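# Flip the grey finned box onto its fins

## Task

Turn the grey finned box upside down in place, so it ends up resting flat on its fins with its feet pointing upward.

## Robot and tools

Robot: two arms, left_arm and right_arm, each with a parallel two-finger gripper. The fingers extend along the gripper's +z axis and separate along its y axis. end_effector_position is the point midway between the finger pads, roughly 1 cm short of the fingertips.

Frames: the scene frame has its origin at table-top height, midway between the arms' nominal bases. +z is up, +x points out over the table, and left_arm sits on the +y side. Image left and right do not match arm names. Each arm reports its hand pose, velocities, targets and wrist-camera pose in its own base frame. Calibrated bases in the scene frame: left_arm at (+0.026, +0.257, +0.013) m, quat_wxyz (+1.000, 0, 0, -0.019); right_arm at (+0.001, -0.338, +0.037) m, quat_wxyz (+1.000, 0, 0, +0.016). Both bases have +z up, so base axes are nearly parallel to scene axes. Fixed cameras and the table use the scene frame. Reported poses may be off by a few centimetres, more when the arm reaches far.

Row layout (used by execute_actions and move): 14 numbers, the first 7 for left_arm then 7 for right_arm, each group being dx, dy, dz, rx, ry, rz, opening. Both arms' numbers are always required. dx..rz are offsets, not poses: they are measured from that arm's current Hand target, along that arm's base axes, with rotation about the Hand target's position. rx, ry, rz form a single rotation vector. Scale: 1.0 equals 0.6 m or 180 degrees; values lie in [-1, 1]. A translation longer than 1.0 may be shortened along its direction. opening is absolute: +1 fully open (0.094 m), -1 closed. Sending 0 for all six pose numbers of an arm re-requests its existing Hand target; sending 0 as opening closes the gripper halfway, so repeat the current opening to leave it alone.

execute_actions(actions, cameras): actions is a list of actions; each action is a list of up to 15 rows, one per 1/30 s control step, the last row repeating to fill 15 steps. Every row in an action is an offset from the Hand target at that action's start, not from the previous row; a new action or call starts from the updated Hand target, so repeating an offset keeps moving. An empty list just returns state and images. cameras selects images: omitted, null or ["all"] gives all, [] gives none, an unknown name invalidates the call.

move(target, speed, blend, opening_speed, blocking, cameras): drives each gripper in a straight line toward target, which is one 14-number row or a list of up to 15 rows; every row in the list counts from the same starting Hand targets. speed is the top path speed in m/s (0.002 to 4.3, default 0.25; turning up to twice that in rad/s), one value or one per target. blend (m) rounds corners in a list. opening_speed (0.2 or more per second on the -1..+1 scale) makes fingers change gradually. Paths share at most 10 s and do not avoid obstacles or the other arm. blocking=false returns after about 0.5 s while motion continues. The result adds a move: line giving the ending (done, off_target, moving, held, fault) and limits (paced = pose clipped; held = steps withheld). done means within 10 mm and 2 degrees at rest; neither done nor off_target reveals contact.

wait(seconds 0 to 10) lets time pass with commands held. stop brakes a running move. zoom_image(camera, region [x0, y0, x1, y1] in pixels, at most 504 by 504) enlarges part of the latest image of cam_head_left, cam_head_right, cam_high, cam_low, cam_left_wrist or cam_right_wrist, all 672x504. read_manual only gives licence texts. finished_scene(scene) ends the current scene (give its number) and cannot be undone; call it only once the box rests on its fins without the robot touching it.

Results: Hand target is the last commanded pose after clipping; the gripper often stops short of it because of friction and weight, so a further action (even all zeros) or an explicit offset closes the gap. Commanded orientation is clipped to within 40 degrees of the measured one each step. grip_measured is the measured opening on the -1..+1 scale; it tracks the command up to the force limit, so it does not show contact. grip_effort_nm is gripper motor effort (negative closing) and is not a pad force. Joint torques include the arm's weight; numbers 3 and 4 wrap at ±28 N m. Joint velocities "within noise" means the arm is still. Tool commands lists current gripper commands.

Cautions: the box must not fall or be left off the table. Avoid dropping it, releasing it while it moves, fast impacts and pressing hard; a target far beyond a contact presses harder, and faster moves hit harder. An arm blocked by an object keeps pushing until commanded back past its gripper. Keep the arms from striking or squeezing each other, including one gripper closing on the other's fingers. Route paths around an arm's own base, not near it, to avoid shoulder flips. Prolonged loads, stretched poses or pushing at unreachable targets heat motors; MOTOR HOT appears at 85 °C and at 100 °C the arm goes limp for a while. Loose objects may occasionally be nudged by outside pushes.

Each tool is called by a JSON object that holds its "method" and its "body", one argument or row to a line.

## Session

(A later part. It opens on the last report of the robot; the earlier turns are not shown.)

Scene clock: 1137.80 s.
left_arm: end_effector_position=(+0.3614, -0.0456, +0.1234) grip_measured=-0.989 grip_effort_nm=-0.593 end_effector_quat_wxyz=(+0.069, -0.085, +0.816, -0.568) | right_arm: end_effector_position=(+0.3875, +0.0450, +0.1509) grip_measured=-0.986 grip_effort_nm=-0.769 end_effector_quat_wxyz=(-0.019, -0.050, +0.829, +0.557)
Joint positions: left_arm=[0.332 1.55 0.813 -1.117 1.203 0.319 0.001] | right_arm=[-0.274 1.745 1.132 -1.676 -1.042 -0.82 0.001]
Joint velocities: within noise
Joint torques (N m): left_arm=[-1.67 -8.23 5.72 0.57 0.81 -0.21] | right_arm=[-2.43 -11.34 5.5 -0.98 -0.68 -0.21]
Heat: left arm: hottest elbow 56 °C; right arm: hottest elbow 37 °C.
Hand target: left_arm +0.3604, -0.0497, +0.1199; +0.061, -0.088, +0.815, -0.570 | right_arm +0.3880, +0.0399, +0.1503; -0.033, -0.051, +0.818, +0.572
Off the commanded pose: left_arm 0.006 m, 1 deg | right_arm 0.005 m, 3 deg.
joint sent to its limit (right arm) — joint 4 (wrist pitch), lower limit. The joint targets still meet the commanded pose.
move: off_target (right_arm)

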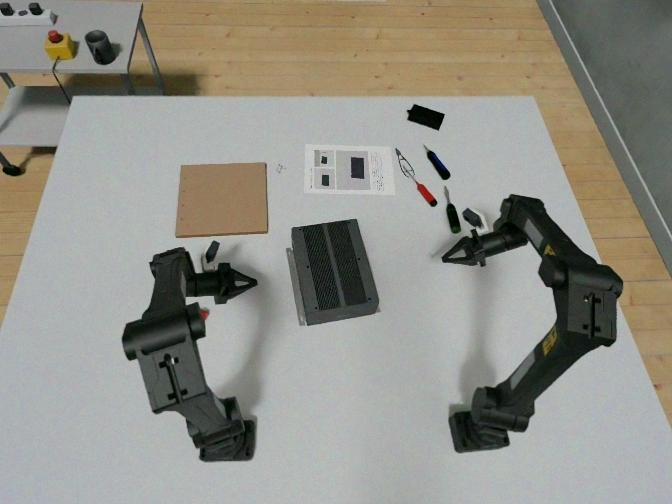

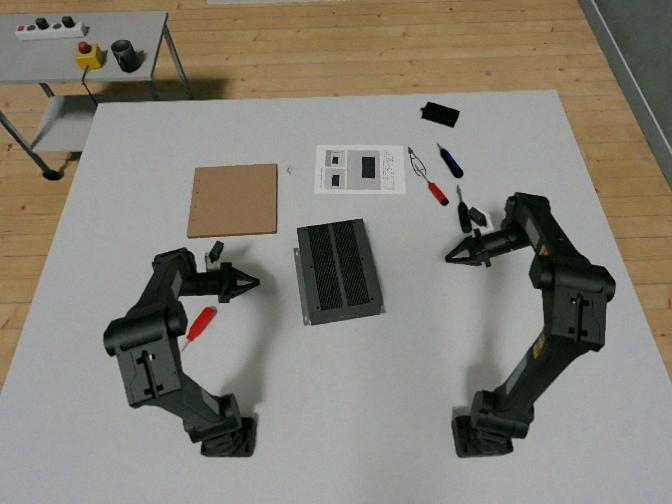

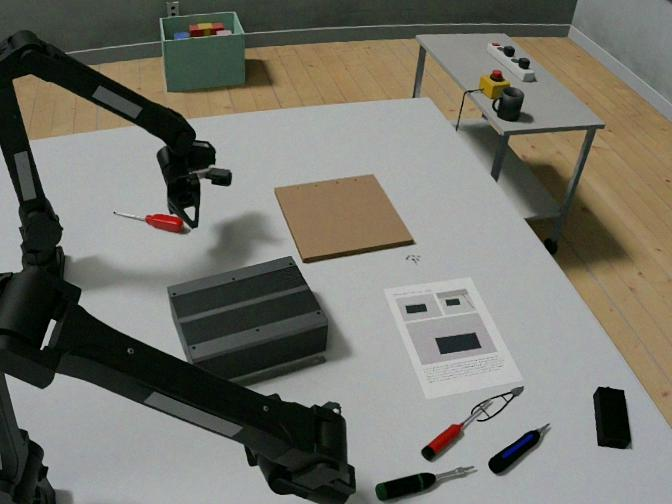

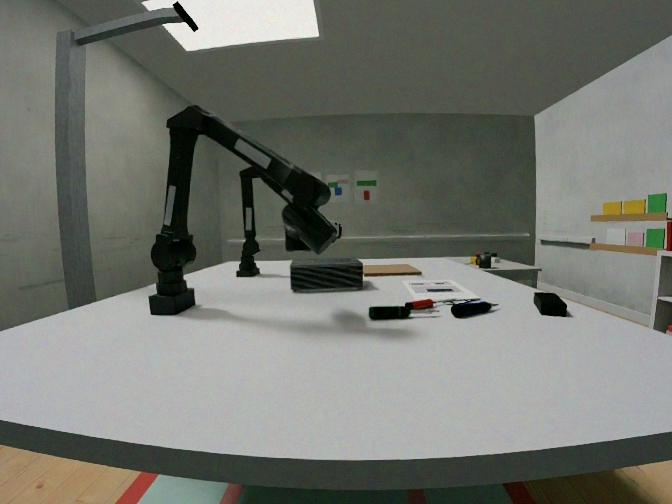

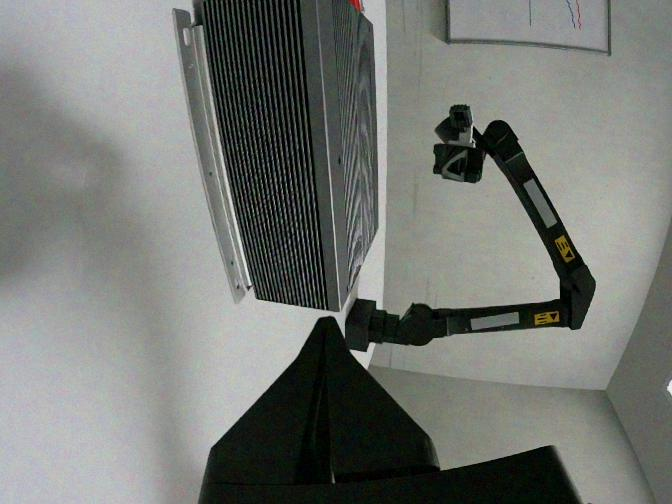

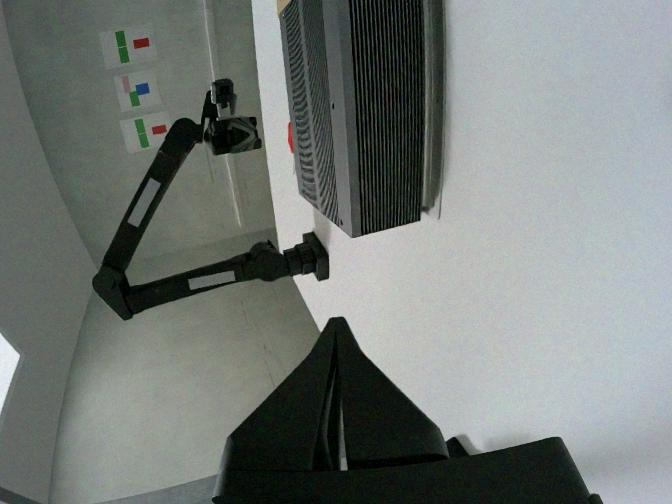

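{"method": "zoom_image", "body": {
  "camera": "cam_left_wrist",
  "region": [160, 0, 400, 340]
}}

{"method": "zoom_image", "body": {
  "camera": "cam_right_wrist",
  "region": [260, 0, 460, 260]
}}

Scaled by 1.482 from the camera's 672x504 image, which has a finer 960x720 frame.

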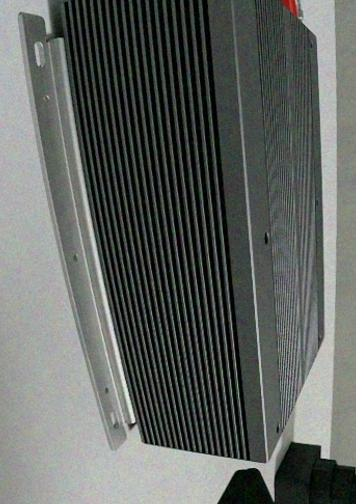

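Scaled by 1.938 from the camera's 672x504 image, which has a finer 960x720 frame.

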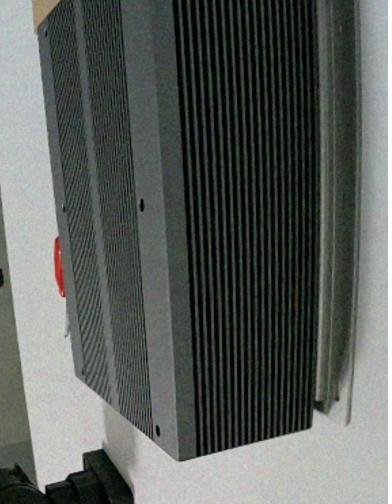

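{"method": "move", "body": {
  "target": [-0.0073,-0.092,-0.12,0,0,0,-1, -0.005,0.1835,-0.214,0,0,0,-1],
  "speed": 0.15
}}

Scene clock: 1206.67 s.
left_arm: end_effector_position=(+0.3586, -0.1011, +0.0544) grip_measured=-0.989 grip_effort_nm=-0.593 end_effector_quat_wxyz=(+0.071, -0.083, +0.814, -0.570) | right_arm: end_effector_position=(+0.3859, +0.1455, +0.0224) grip_measured=-0.986 grip_effort_nm=-0.764 end_effector_quat_wxyz=(-0.031, -0.049, +0.819, +0.571)
Joint positions: left_arm=[0.175 1.618 0.627 -0.437 1.221 -0.129 0.001] | right_arm=[-0.036 1.916 0.953 -0.99 -1.19 -0.414 0.001]
Joint velocities: within noise
Joint torques (N m): left_arm=[-1.49 -7.36 4.67 1.43 0.61 -0.26] | right_arm=[0.44 -12.81 3.82 0.4 -0.78 -0.07]
Heat: left arm: hottest elbow 45 °C; right arm: hottest elbow 36 °C.
Hand target: left_arm +0.3559, -0.1050, +0.0479; +0.061, -0.088, +0.815, -0.570 | right_arm +0.3851, +0.1500, +0.0220; -0.033, -0.051, +0.818, +0.572
Off the commanded pose: left_arm 0.008 m, 1 deg | right_arm 0.005 m, 0 deg.
move: done

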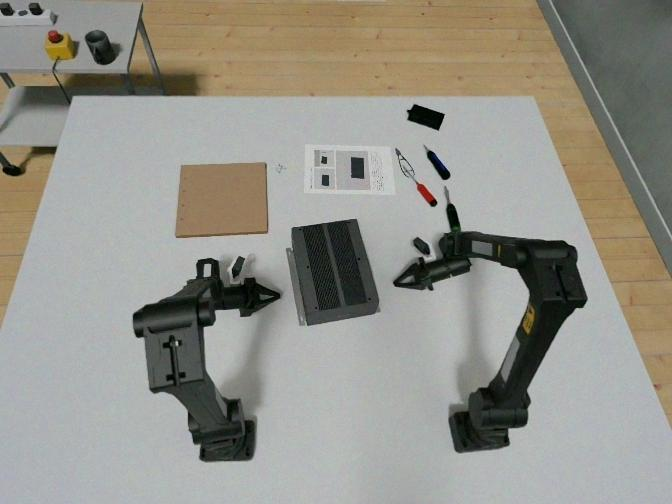

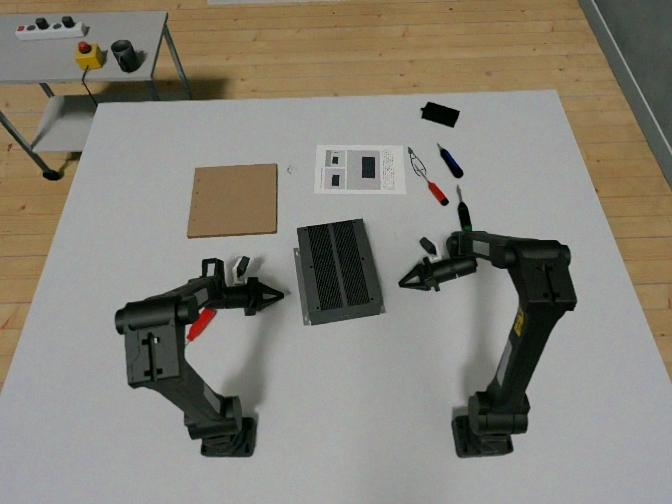

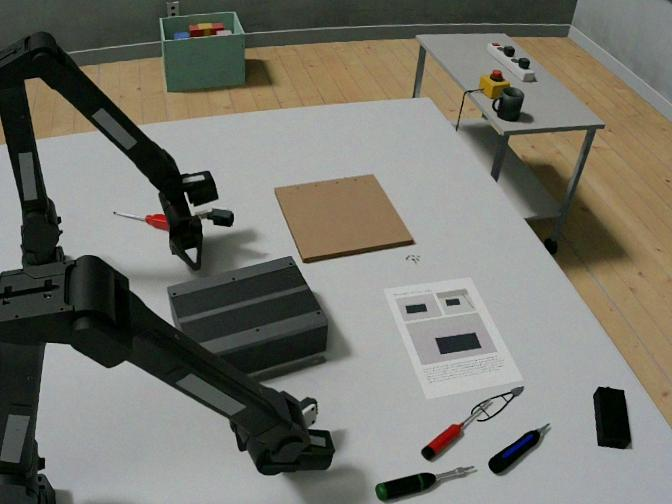

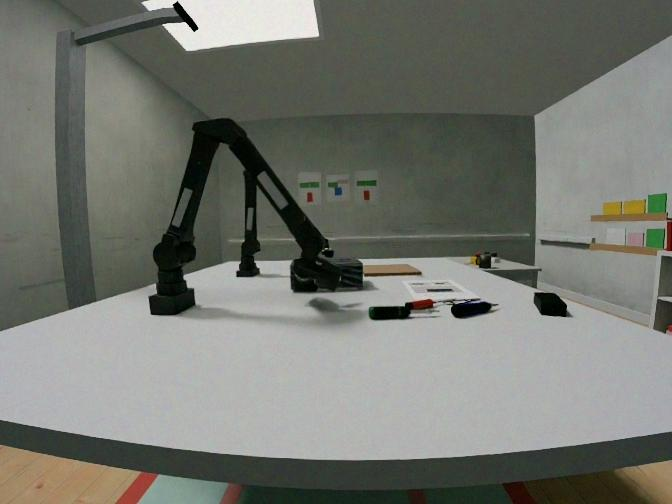

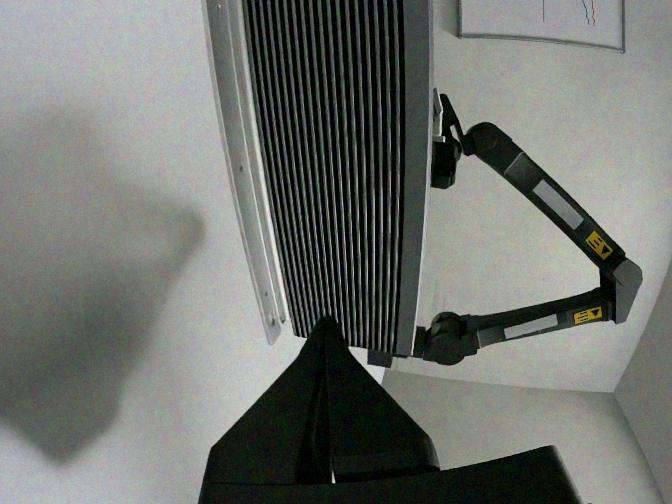

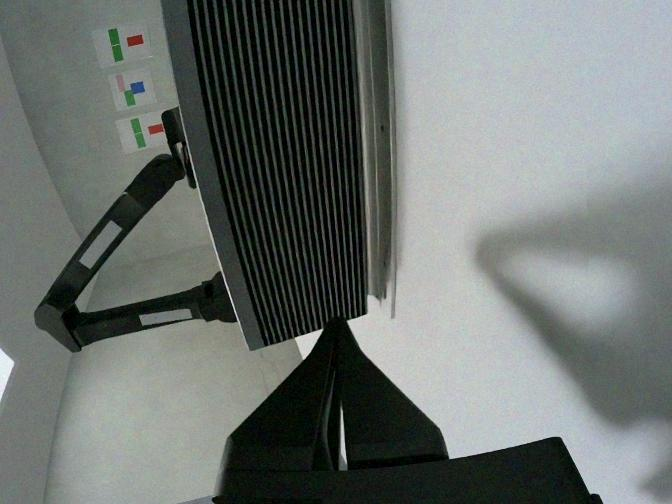

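{"method": "move", "body": {
  "target": [0.0195,-0.0895,0.0,0,0,0,-1, -0.011,0.091,0,0,0,0,-1],
  "speed": 0.06,
  "cameras": ["cam_left_wrist","cam_right_wrist","cam_head_left"]
}}

Scene clock: 1220.50 s.
left_arm: end_effector_position=(+0.3697, -0.1559, +0.0515) grip_measured=-0.989 grip_effort_nm=-0.593 end_effector_quat_wxyz=(+0.066, -0.085, +0.814, -0.570) | right_arm: end_effector_position=(+0.3784, +0.1994, +0.0164) grip_measured=-0.986 grip_effort_nm=-0.764 end_effector_quat_wxyz=(-0.037, -0.043, +0.819, +0.572)
Joint positions: left_arm=[0.007 1.618 0.567 0.007 1.166 -0.553 0.001] | right_arm=[0.099 1.871 0.864 -0.611 -1.22 -0.038 0.001]
Joint velocities: within noise
Joint torques (N m): left_arm=[-1.55 -8 4.7 1.95 0.49 -0.22] | right_arm=[0.56 -13.39 3.92 0.87 -0.73 -0.02]
Heat: left arm: hottest elbow 44 °C; right arm: hottest elbow 36 °C.
Hand target: left_arm +0.3676, -0.1586, +0.0478; +0.061, -0.088, +0.815, -0.570 | right_arm +0.3785, +0.2046, +0.0220; -0.033, -0.051, +0.818, +0.572
Off the commanded pose: left_arm 0.005 m, 1 deg | right_arm 0.008 m, 1 deg.
move: done
Images, in order (width x height): cam_head_left 672x504, cam_left_wrist 672x504, cam_right_wrist 672x504.

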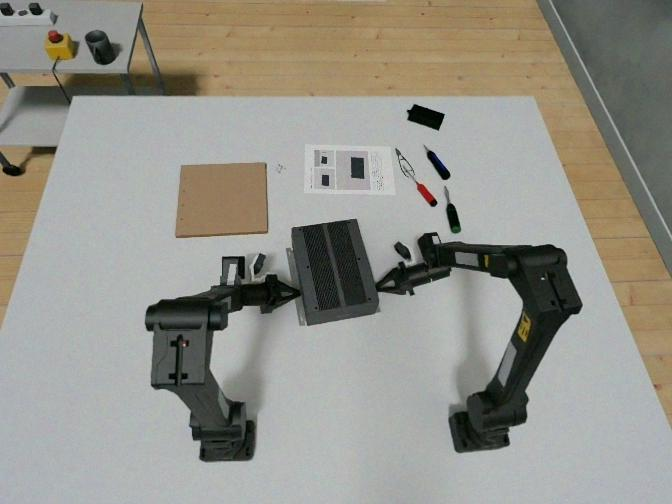

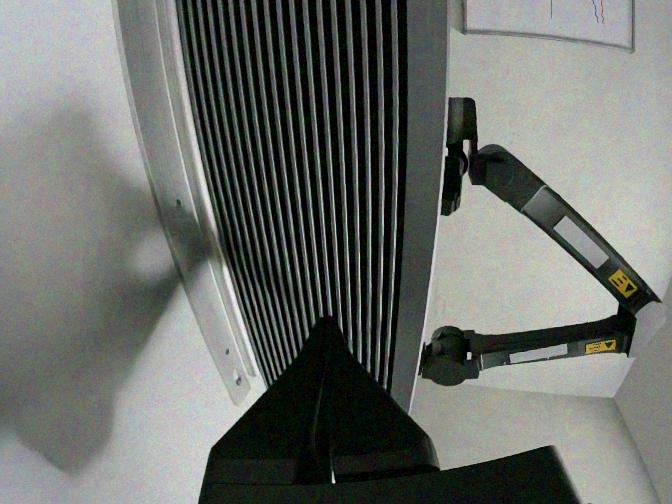

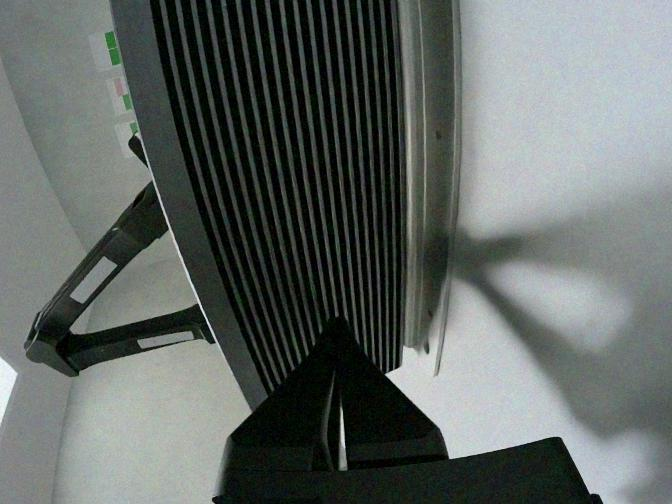

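{"method": "move", "body": {
  "target": [0.0185,-0.085,0.0,0,0,0,-1, -0.0105,0.086,0,0,0,0,-1],
  "speed": 0.06,
  "cameras": ["cam_left_wrist","cam_right_wrist","cam_head_left"]
}}

Scene clock: 1227.30 s.
left_arm: end_effector_position=(+0.3742, -0.1629, +0.0507) grip_measured=-0.989 grip_effort_nm=-0.593 end_effector_quat_wxyz=(+0.078, -0.128, +0.807, -0.571) | right_arm: end_effector_position=(+0.3793, +0.2094, +0.0137) grip_measured=-0.986 grip_effort_nm=-0.764 end_effector_quat_wxyz=(-0.021, +0.002, +0.822, +0.568)
Joint positions: left_arm=[-0.023 1.618 0.512 0.254 1.109 -0.795 0.001] | right_arm=[0.127 1.828 0.768 -0.273 -1.199 0.294 0.001]
Joint velocities: within noise
Joint torques (N m): left_arm=[-10.87 -5.83 7.75 3.08 -0.63 -0.39] | right_arm=[7.88 -12.16 5.71 2.25 -0.9 0.07]
Heat: left arm: hottest elbow 44 °C; right arm: hottest elbow 35 °C.
Hand target: left_arm +0.3786, -0.2097, +0.0478; +0.061, -0.088, +0.815, -0.570 | right_arm +0.3722, +0.2562, +0.0220; -0.033, -0.051, +0.818, +0.572
Off the commanded pose: left_arm 0.047 m, 5 deg | right_arm 0.048 m, 6 deg.
move: off_target (left_arm, right_arm)
Images, in order (width x height): cam_head_left 672x504, cam_left_wrist 672x504, cam_right_wrist 672x504.

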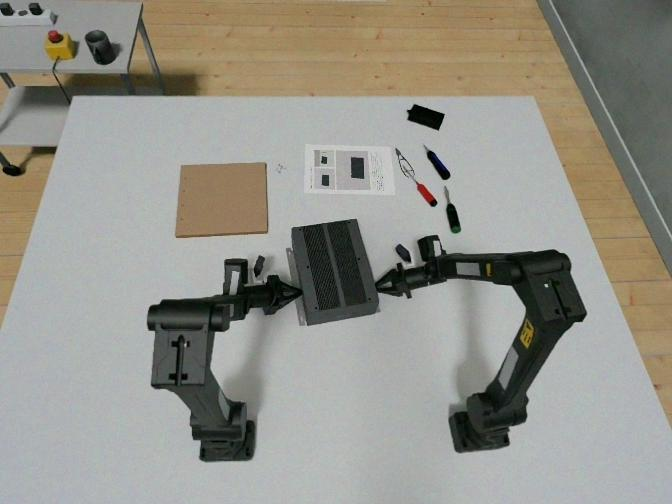

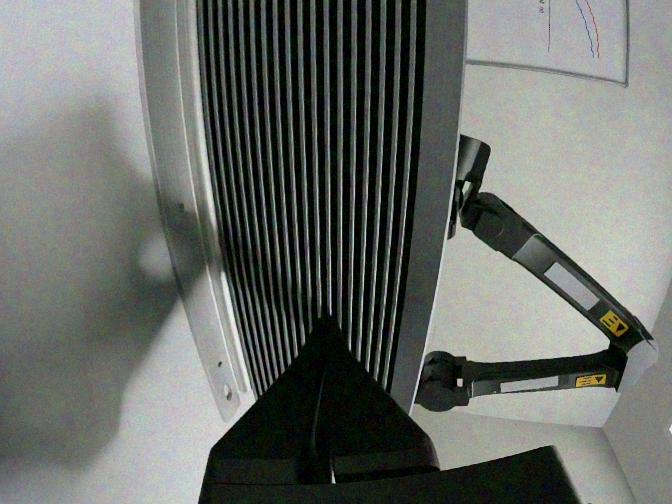

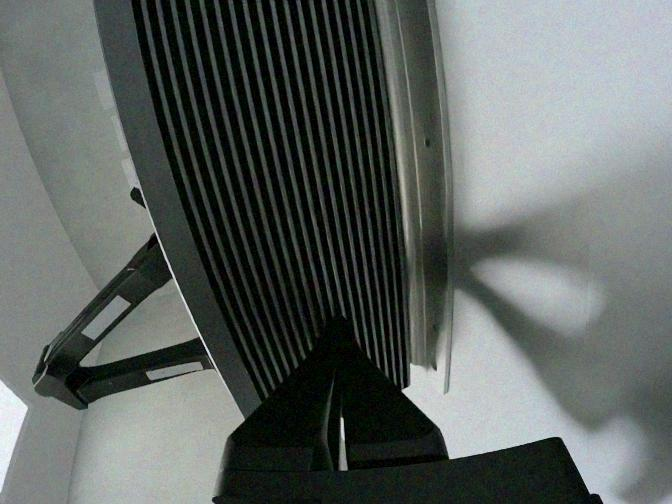

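{"method": "move", "body": {
  "target": [0.008,-0.037,0.11,0,0,0,-1, -0.002,0.038,0.11,0,0,0,-1],
  "speed": 0.06
}}

{"method": "zoom_image", "body": {
  "camera": "cam_low",
  "region": [240, 220, 400, 310]
}}

Scene clock: 1243.17 s.
left_arm: end_effector_position=(+0.3737, -0.1658, +0.0638) grip_measured=-0.989 grip_effort_nm=-0.584 end_effector_quat_wxyz=(+0.067, -0.183, +0.825, -0.531) | right_arm: end_effector_position=(+0.3794, +0.2081, +0.0268) grip_measured=-0.986 grip_effort_nm=-0.764 end_effector_quat_wxyz=(-0.030, +0.039, +0.848, +0.528)
Joint positions: left_arm=[-0.059 1.503 0.516 0.11 0.981 -0.878 0.001] | right_arm=[0.141 1.744 0.761 -0.329 -1.097 0.394 0.001]
Joint velocities: within noise
Joint torques (N m): left_arm=[-12.22 -10.93 11.48 2.17 3.14 -0.33] | right_arm=[10.46 -17.85 7.51 1.25 -4.8 0.08]
Heat: left arm: hottest elbow 44 °C; right arm: hottest elbow 36 °C.
Hand target: left_arm +0.3835, -0.2318, +0.1138; +0.061, -0.088, +0.815, -0.570 | right_arm +0.3709, +0.2790, +0.0879; -0.033, -0.051, +0.818, +0.572
Off the commanded pose: left_arm 0.083 m, 12 deg | right_arm 0.094 m, 12 deg.
move: off_target (left_arm, right_arm)

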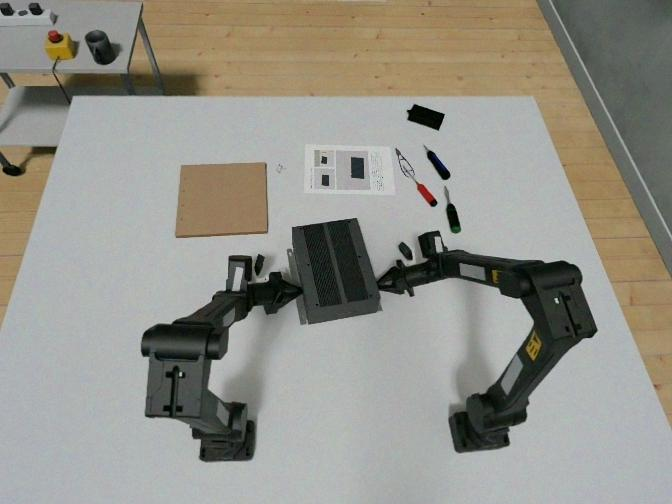

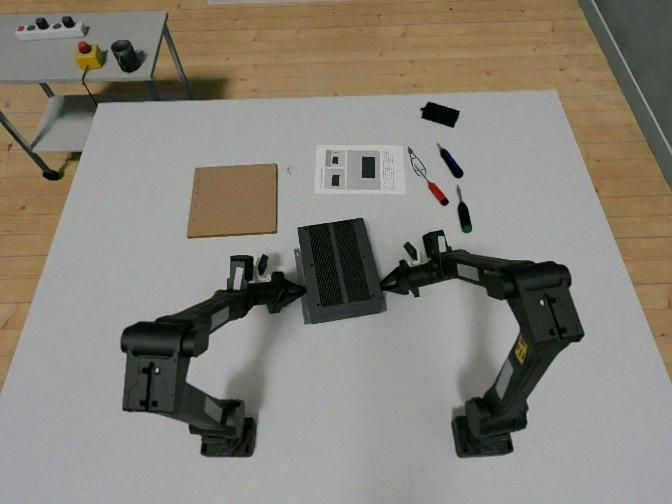

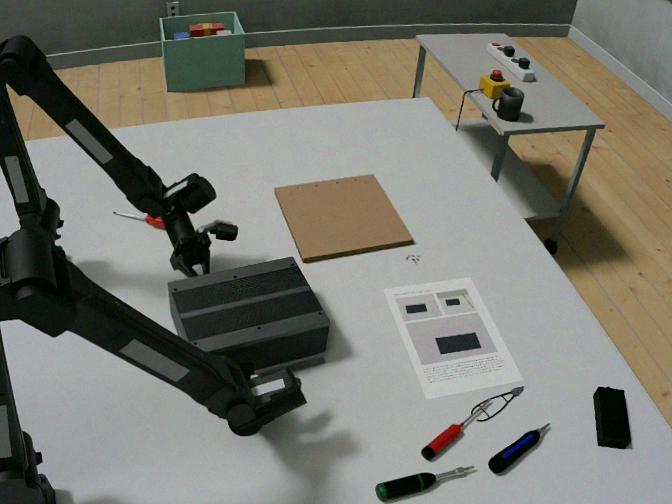

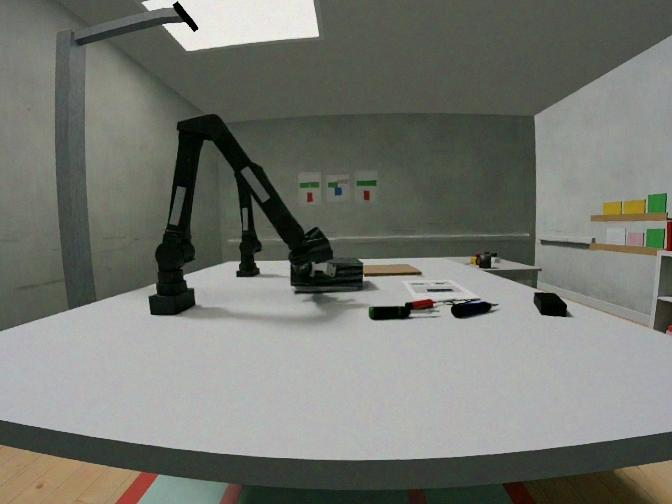

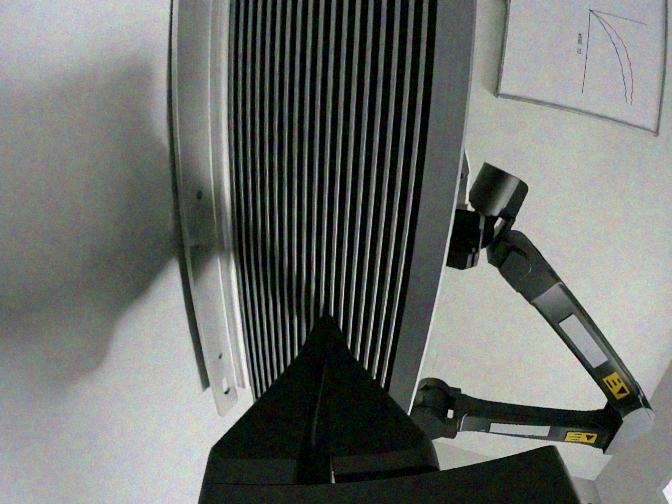

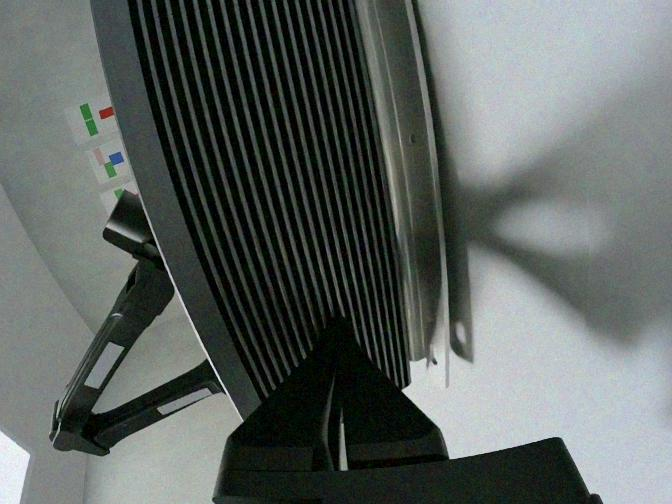

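Scaled by 3.150.

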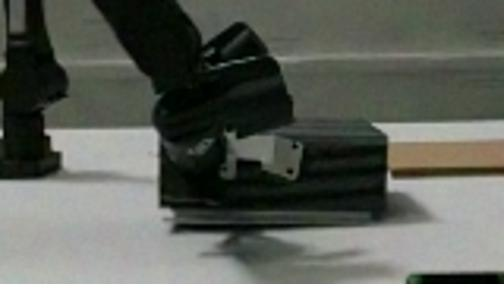

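{"method": "move", "body": {
  "target": [
    [0.012,0.0,0.04,-0.06,0,0,-1, 0.012,0.0,0.04,0.06,0,0,-1],
    [0.035,0.0,0.09,-0.12,0,0,-1, 0.035,0.0,0.09,0.12,0,0,-1]
  ],
  "speed": 0.06
}}

{"method": "zoom_image", "body": {
  "camera": "cam_low",
  "region": [240, 220, 400, 310]
}}

Scene clock: 1266.70 s.
left_arm: end_effector_position=(+0.4252, -0.1538, +0.1295) grip_measured=-0.990 grip_effort_nm=-0.545 end_effector_quat_wxyz=(+0.075, -0.217, +0.686, -0.690) | right_arm: end_effector_position=(+0.4097, +0.2173, +0.1240) grip_measured=-0.986 grip_effort_nm=-0.745 end_effector_quat_wxyz=(-0.004, +0.012, +0.716, +0.698)
Joint positions: left_arm=[0.011 1.705 0.516 1.1 1.165 -1.686 0] | right_arm=[0.112 1.782 0.673 0.897 -1.444 1.382 0.001]
Joint velocities: within noise
Joint torques (N m): left_arm=[-14.21 -12.1 7.19 4.88 2.59 -0.28] | right_arm=[9.99 -12.57 6.43 3.06 -0.37 -0.01]
Heat: left arm: hottest elbow 49 °C; right arm: hottest wrist yaw 50 °C.
Hand target: left_arm +0.4045, -0.2319, +0.1678; +0.043, -0.098, +0.693, -0.713 | right_arm +0.3920, +0.2789, +0.1419; -0.023, -0.056, +0.696, +0.715
Off the commanded pose: left_arm 0.089 m, 14 deg | right_arm 0.067 m, 9 deg.
move: off_target (left_arm, right_arm)

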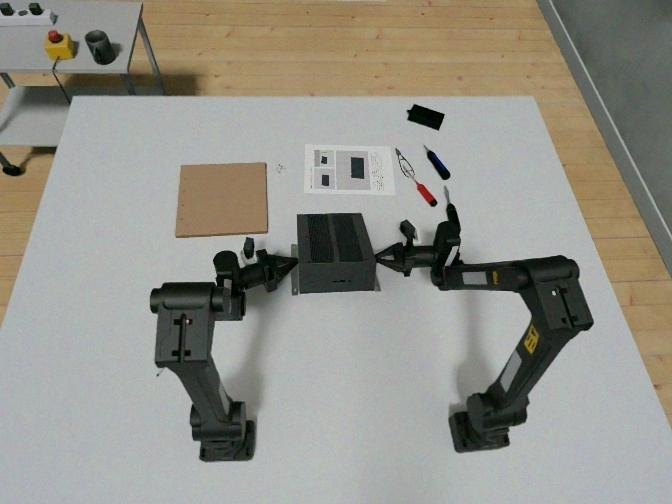

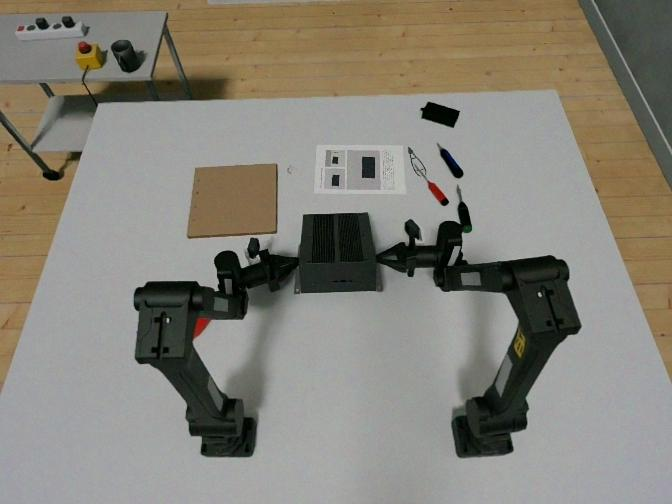

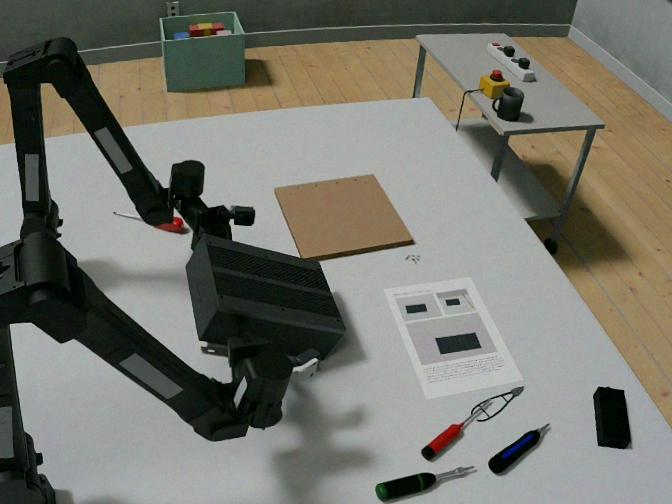

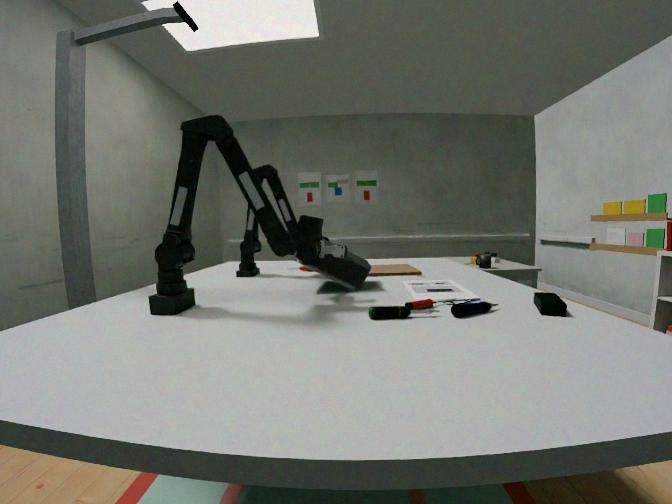

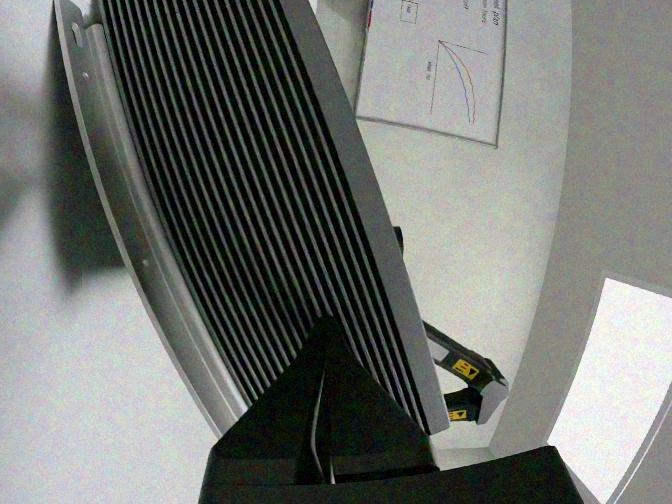

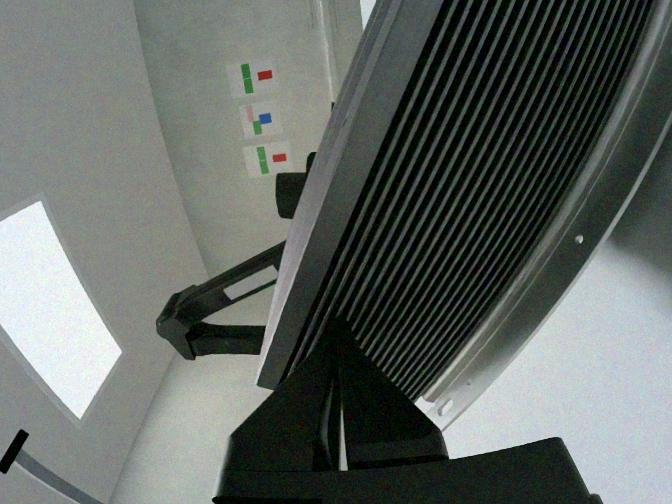

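Scaled by 3.150.

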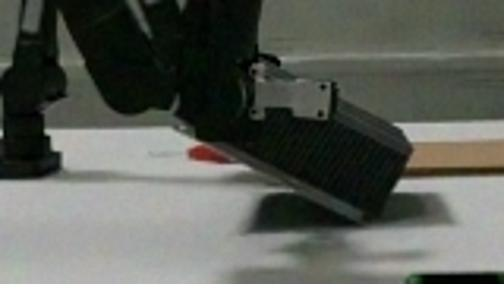

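{"method": "move", "body": {
  "target": [
    [0.06,0.0,0.04,0,0,-0.03,-1, 0.06,0.0,0.04,0,0,0,-1],
    [0.12,0.0,0.06,0,0,-0.06,-1, 0.12,0.0,0.06,0,0,0,-1]
  ],
  "speed": 0.06
}}

{"method": "zoom_image", "body": {
  "camera": "cam_low",
  "region": [240, 220, 400, 310]
}}

Scene clock: 1286.57 s.
left_arm: end_effector_position=(+0.4756, -0.1530, +0.1756) grip_measured=-0.990 grip_effort_nm=-0.545 end_effector_quat_wxyz=(-0.002, -0.118, +0.695, -0.709) | right_arm: end_effector_position=(+0.4710, +0.2149, +0.1654) grip_measured=-0.986 grip_effort_nm=-0.740 end_effector_quat_wxyz=(+0.002, +0.003, +0.702, +0.712)
Joint positions: left_arm=[0.038 1.765 0.782 1.033 1.442 -1.792 0] | right_arm=[0.092 1.855 0.851 1.145 -1.47 1.713 0.001]
Joint velocities: within noise
Joint torques (N m): left_arm=[-13.86 -12.51 11.14 3.22 0.11 -0.3] | right_arm=[9.47 -12.45 9.01 2.15 0.22 -0.04]
Heat: left arm: hottest elbow 47 °C; right arm: hottest elbow 38 °C.
Hand target: left_arm +0.4764, -0.2319, +0.2039; -0.024, -0.032, +0.700, -0.713 | right_arm +0.4639, +0.2790, +0.1780; -0.023, -0.056, +0.696, +0.715
Off the commanded pose: left_arm 0.084 m, 10 deg | right_arm 0.066 m, 7 deg.
move: off_target (left_arm, right_arm)

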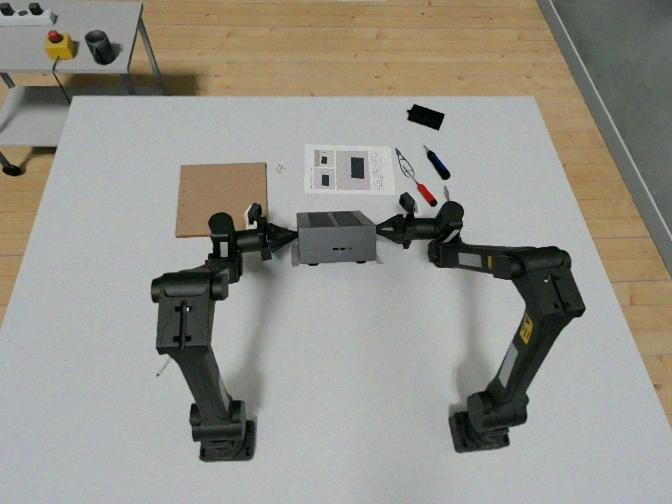

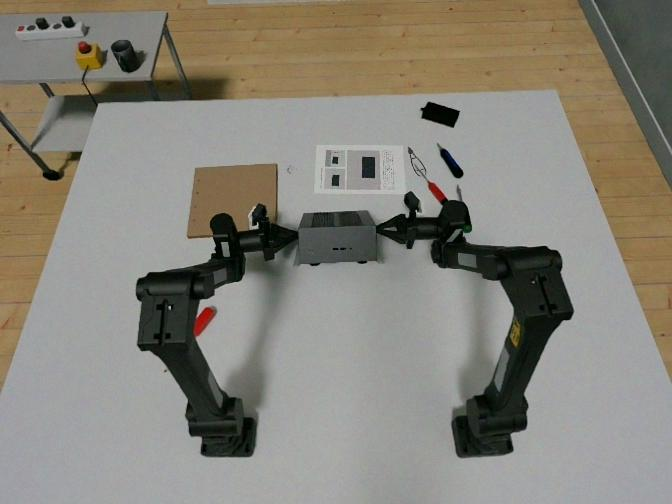

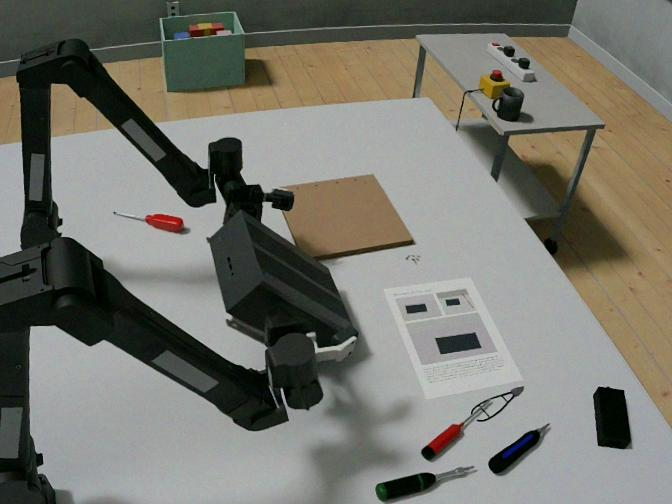

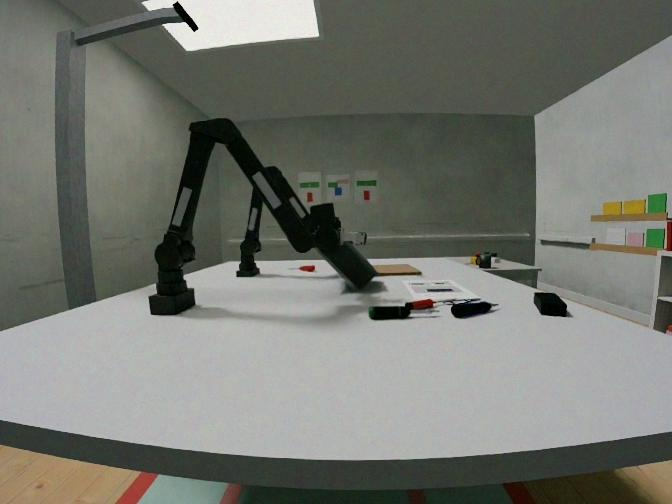

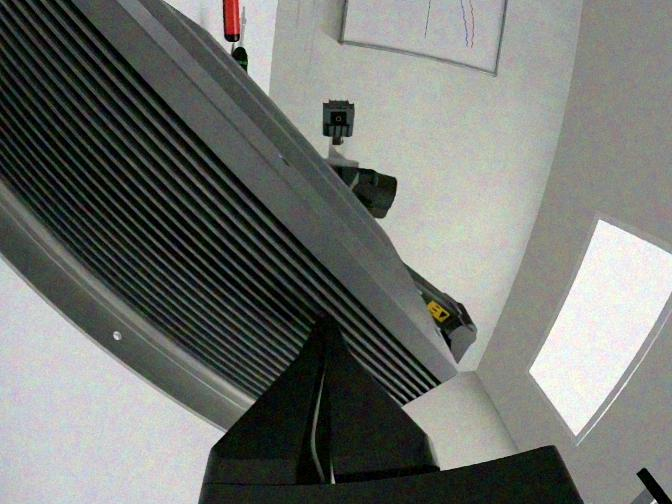

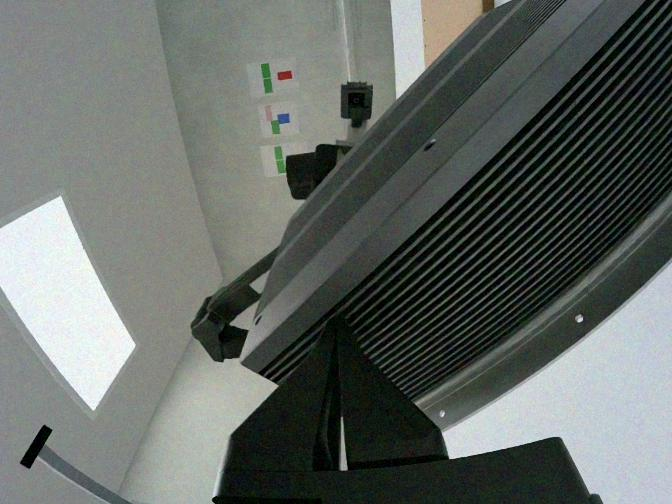

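Scaled by 3.150.

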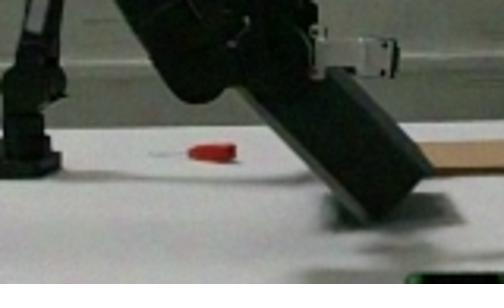

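{"method": "move", "body": {
  "target": [
    [0.07,-0.01,0.03,0,0,0,-1, 0.07,0.01,0.03,0,0,0,-1],
    [0.15,-0.02,0.045,0,0,0,-1, 0.15,0.02,0.045,0,0,0,-1]
  ],
  "speed": 0.06
}}

{"method": "zoom_image", "body": {
  "camera": "cam_low",
  "region": [240, 220, 400, 310]
}}

Scene clock: 1312.67 s.
left_arm: end_effector_position=(+0.5687, -0.1489, +0.2097) grip_measured=-0.990 grip_effort_nm=-0.549 end_effector_quat_wxyz=(+0.015, -0.106, +0.694, -0.712) | right_arm: end_effector_position=(+0.5658, +0.2148, +0.1890) grip_measured=-0.986 grip_effort_nm=-0.740 end_effector_quat_wxyz=(+0.010, +0.002, +0.699, +0.715)
Joint positions: left_arm=[0.039 1.872 1.075 0.912 1.436 -1.815 0] | right_arm=[0.077 1.98 1.149 1.06 -1.474 1.786 0.001]
Joint velocities: within noise
Joint torques (N m): left_arm=[-14.04 -14.97 11.92 1.91 0.18 -0.19] | right_arm=[9.88 -16.56 9.74 1.39 -0.1 -0.06]
Heat: left arm: hottest elbow 47 °C; right arm: hottest elbow 38 °C.
Hand target: left_arm +0.5666, -0.2438, +0.2311; -0.024, -0.032, +0.699, -0.714 | right_arm +0.5539, +0.2911, +0.2050; -0.023, -0.056, +0.696, +0.715
Off the commanded pose: left_arm 0.097 m, 10 deg | right_arm 0.079 m, 8 deg.
move: off_target (left_arm, right_arm)

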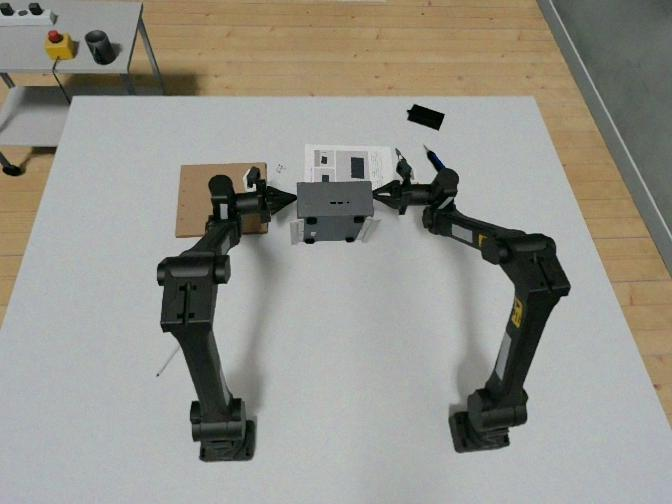

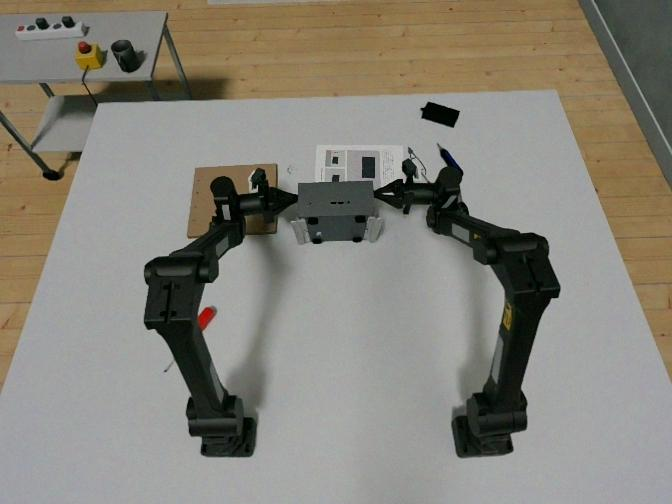

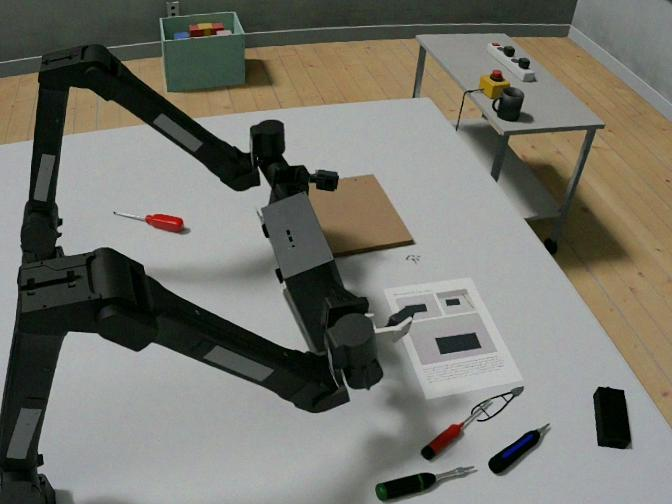

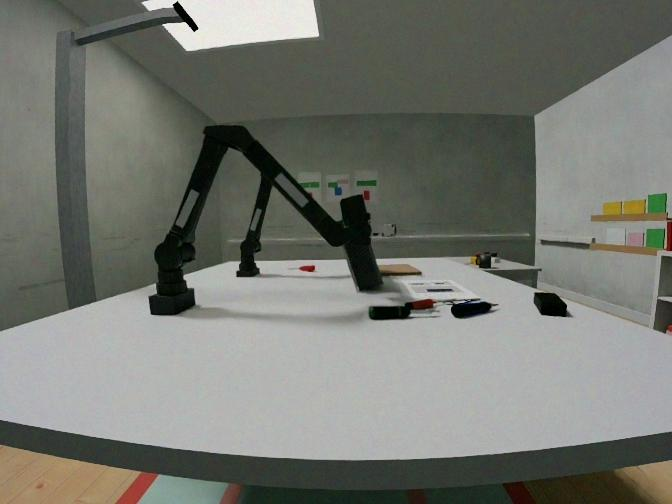

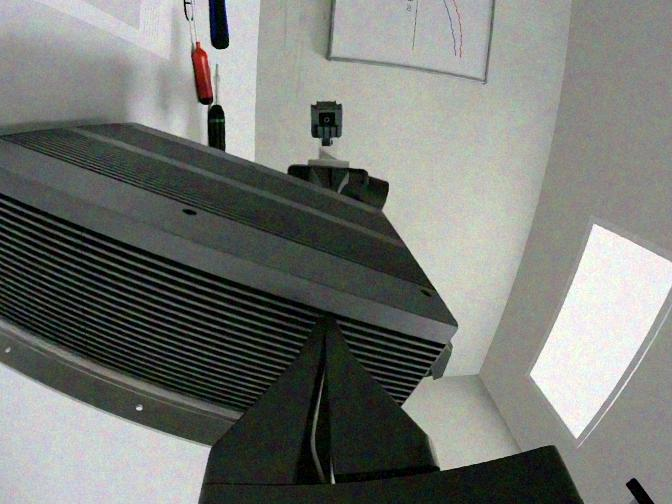

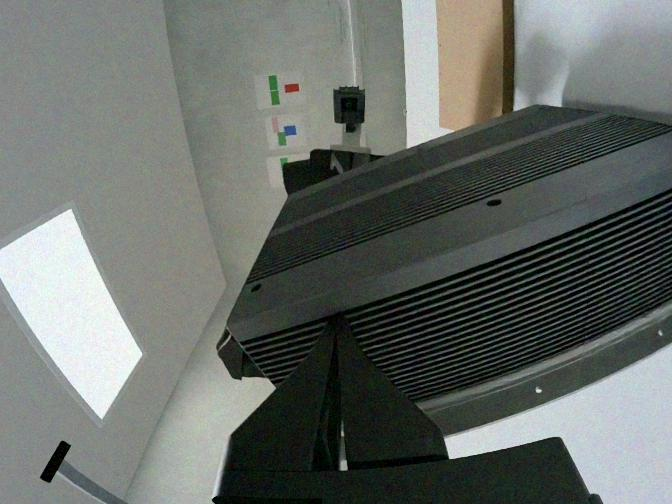

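Scaled by 3.150.

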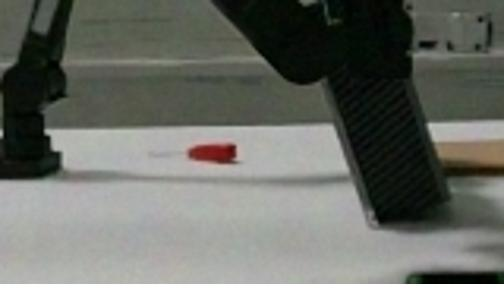

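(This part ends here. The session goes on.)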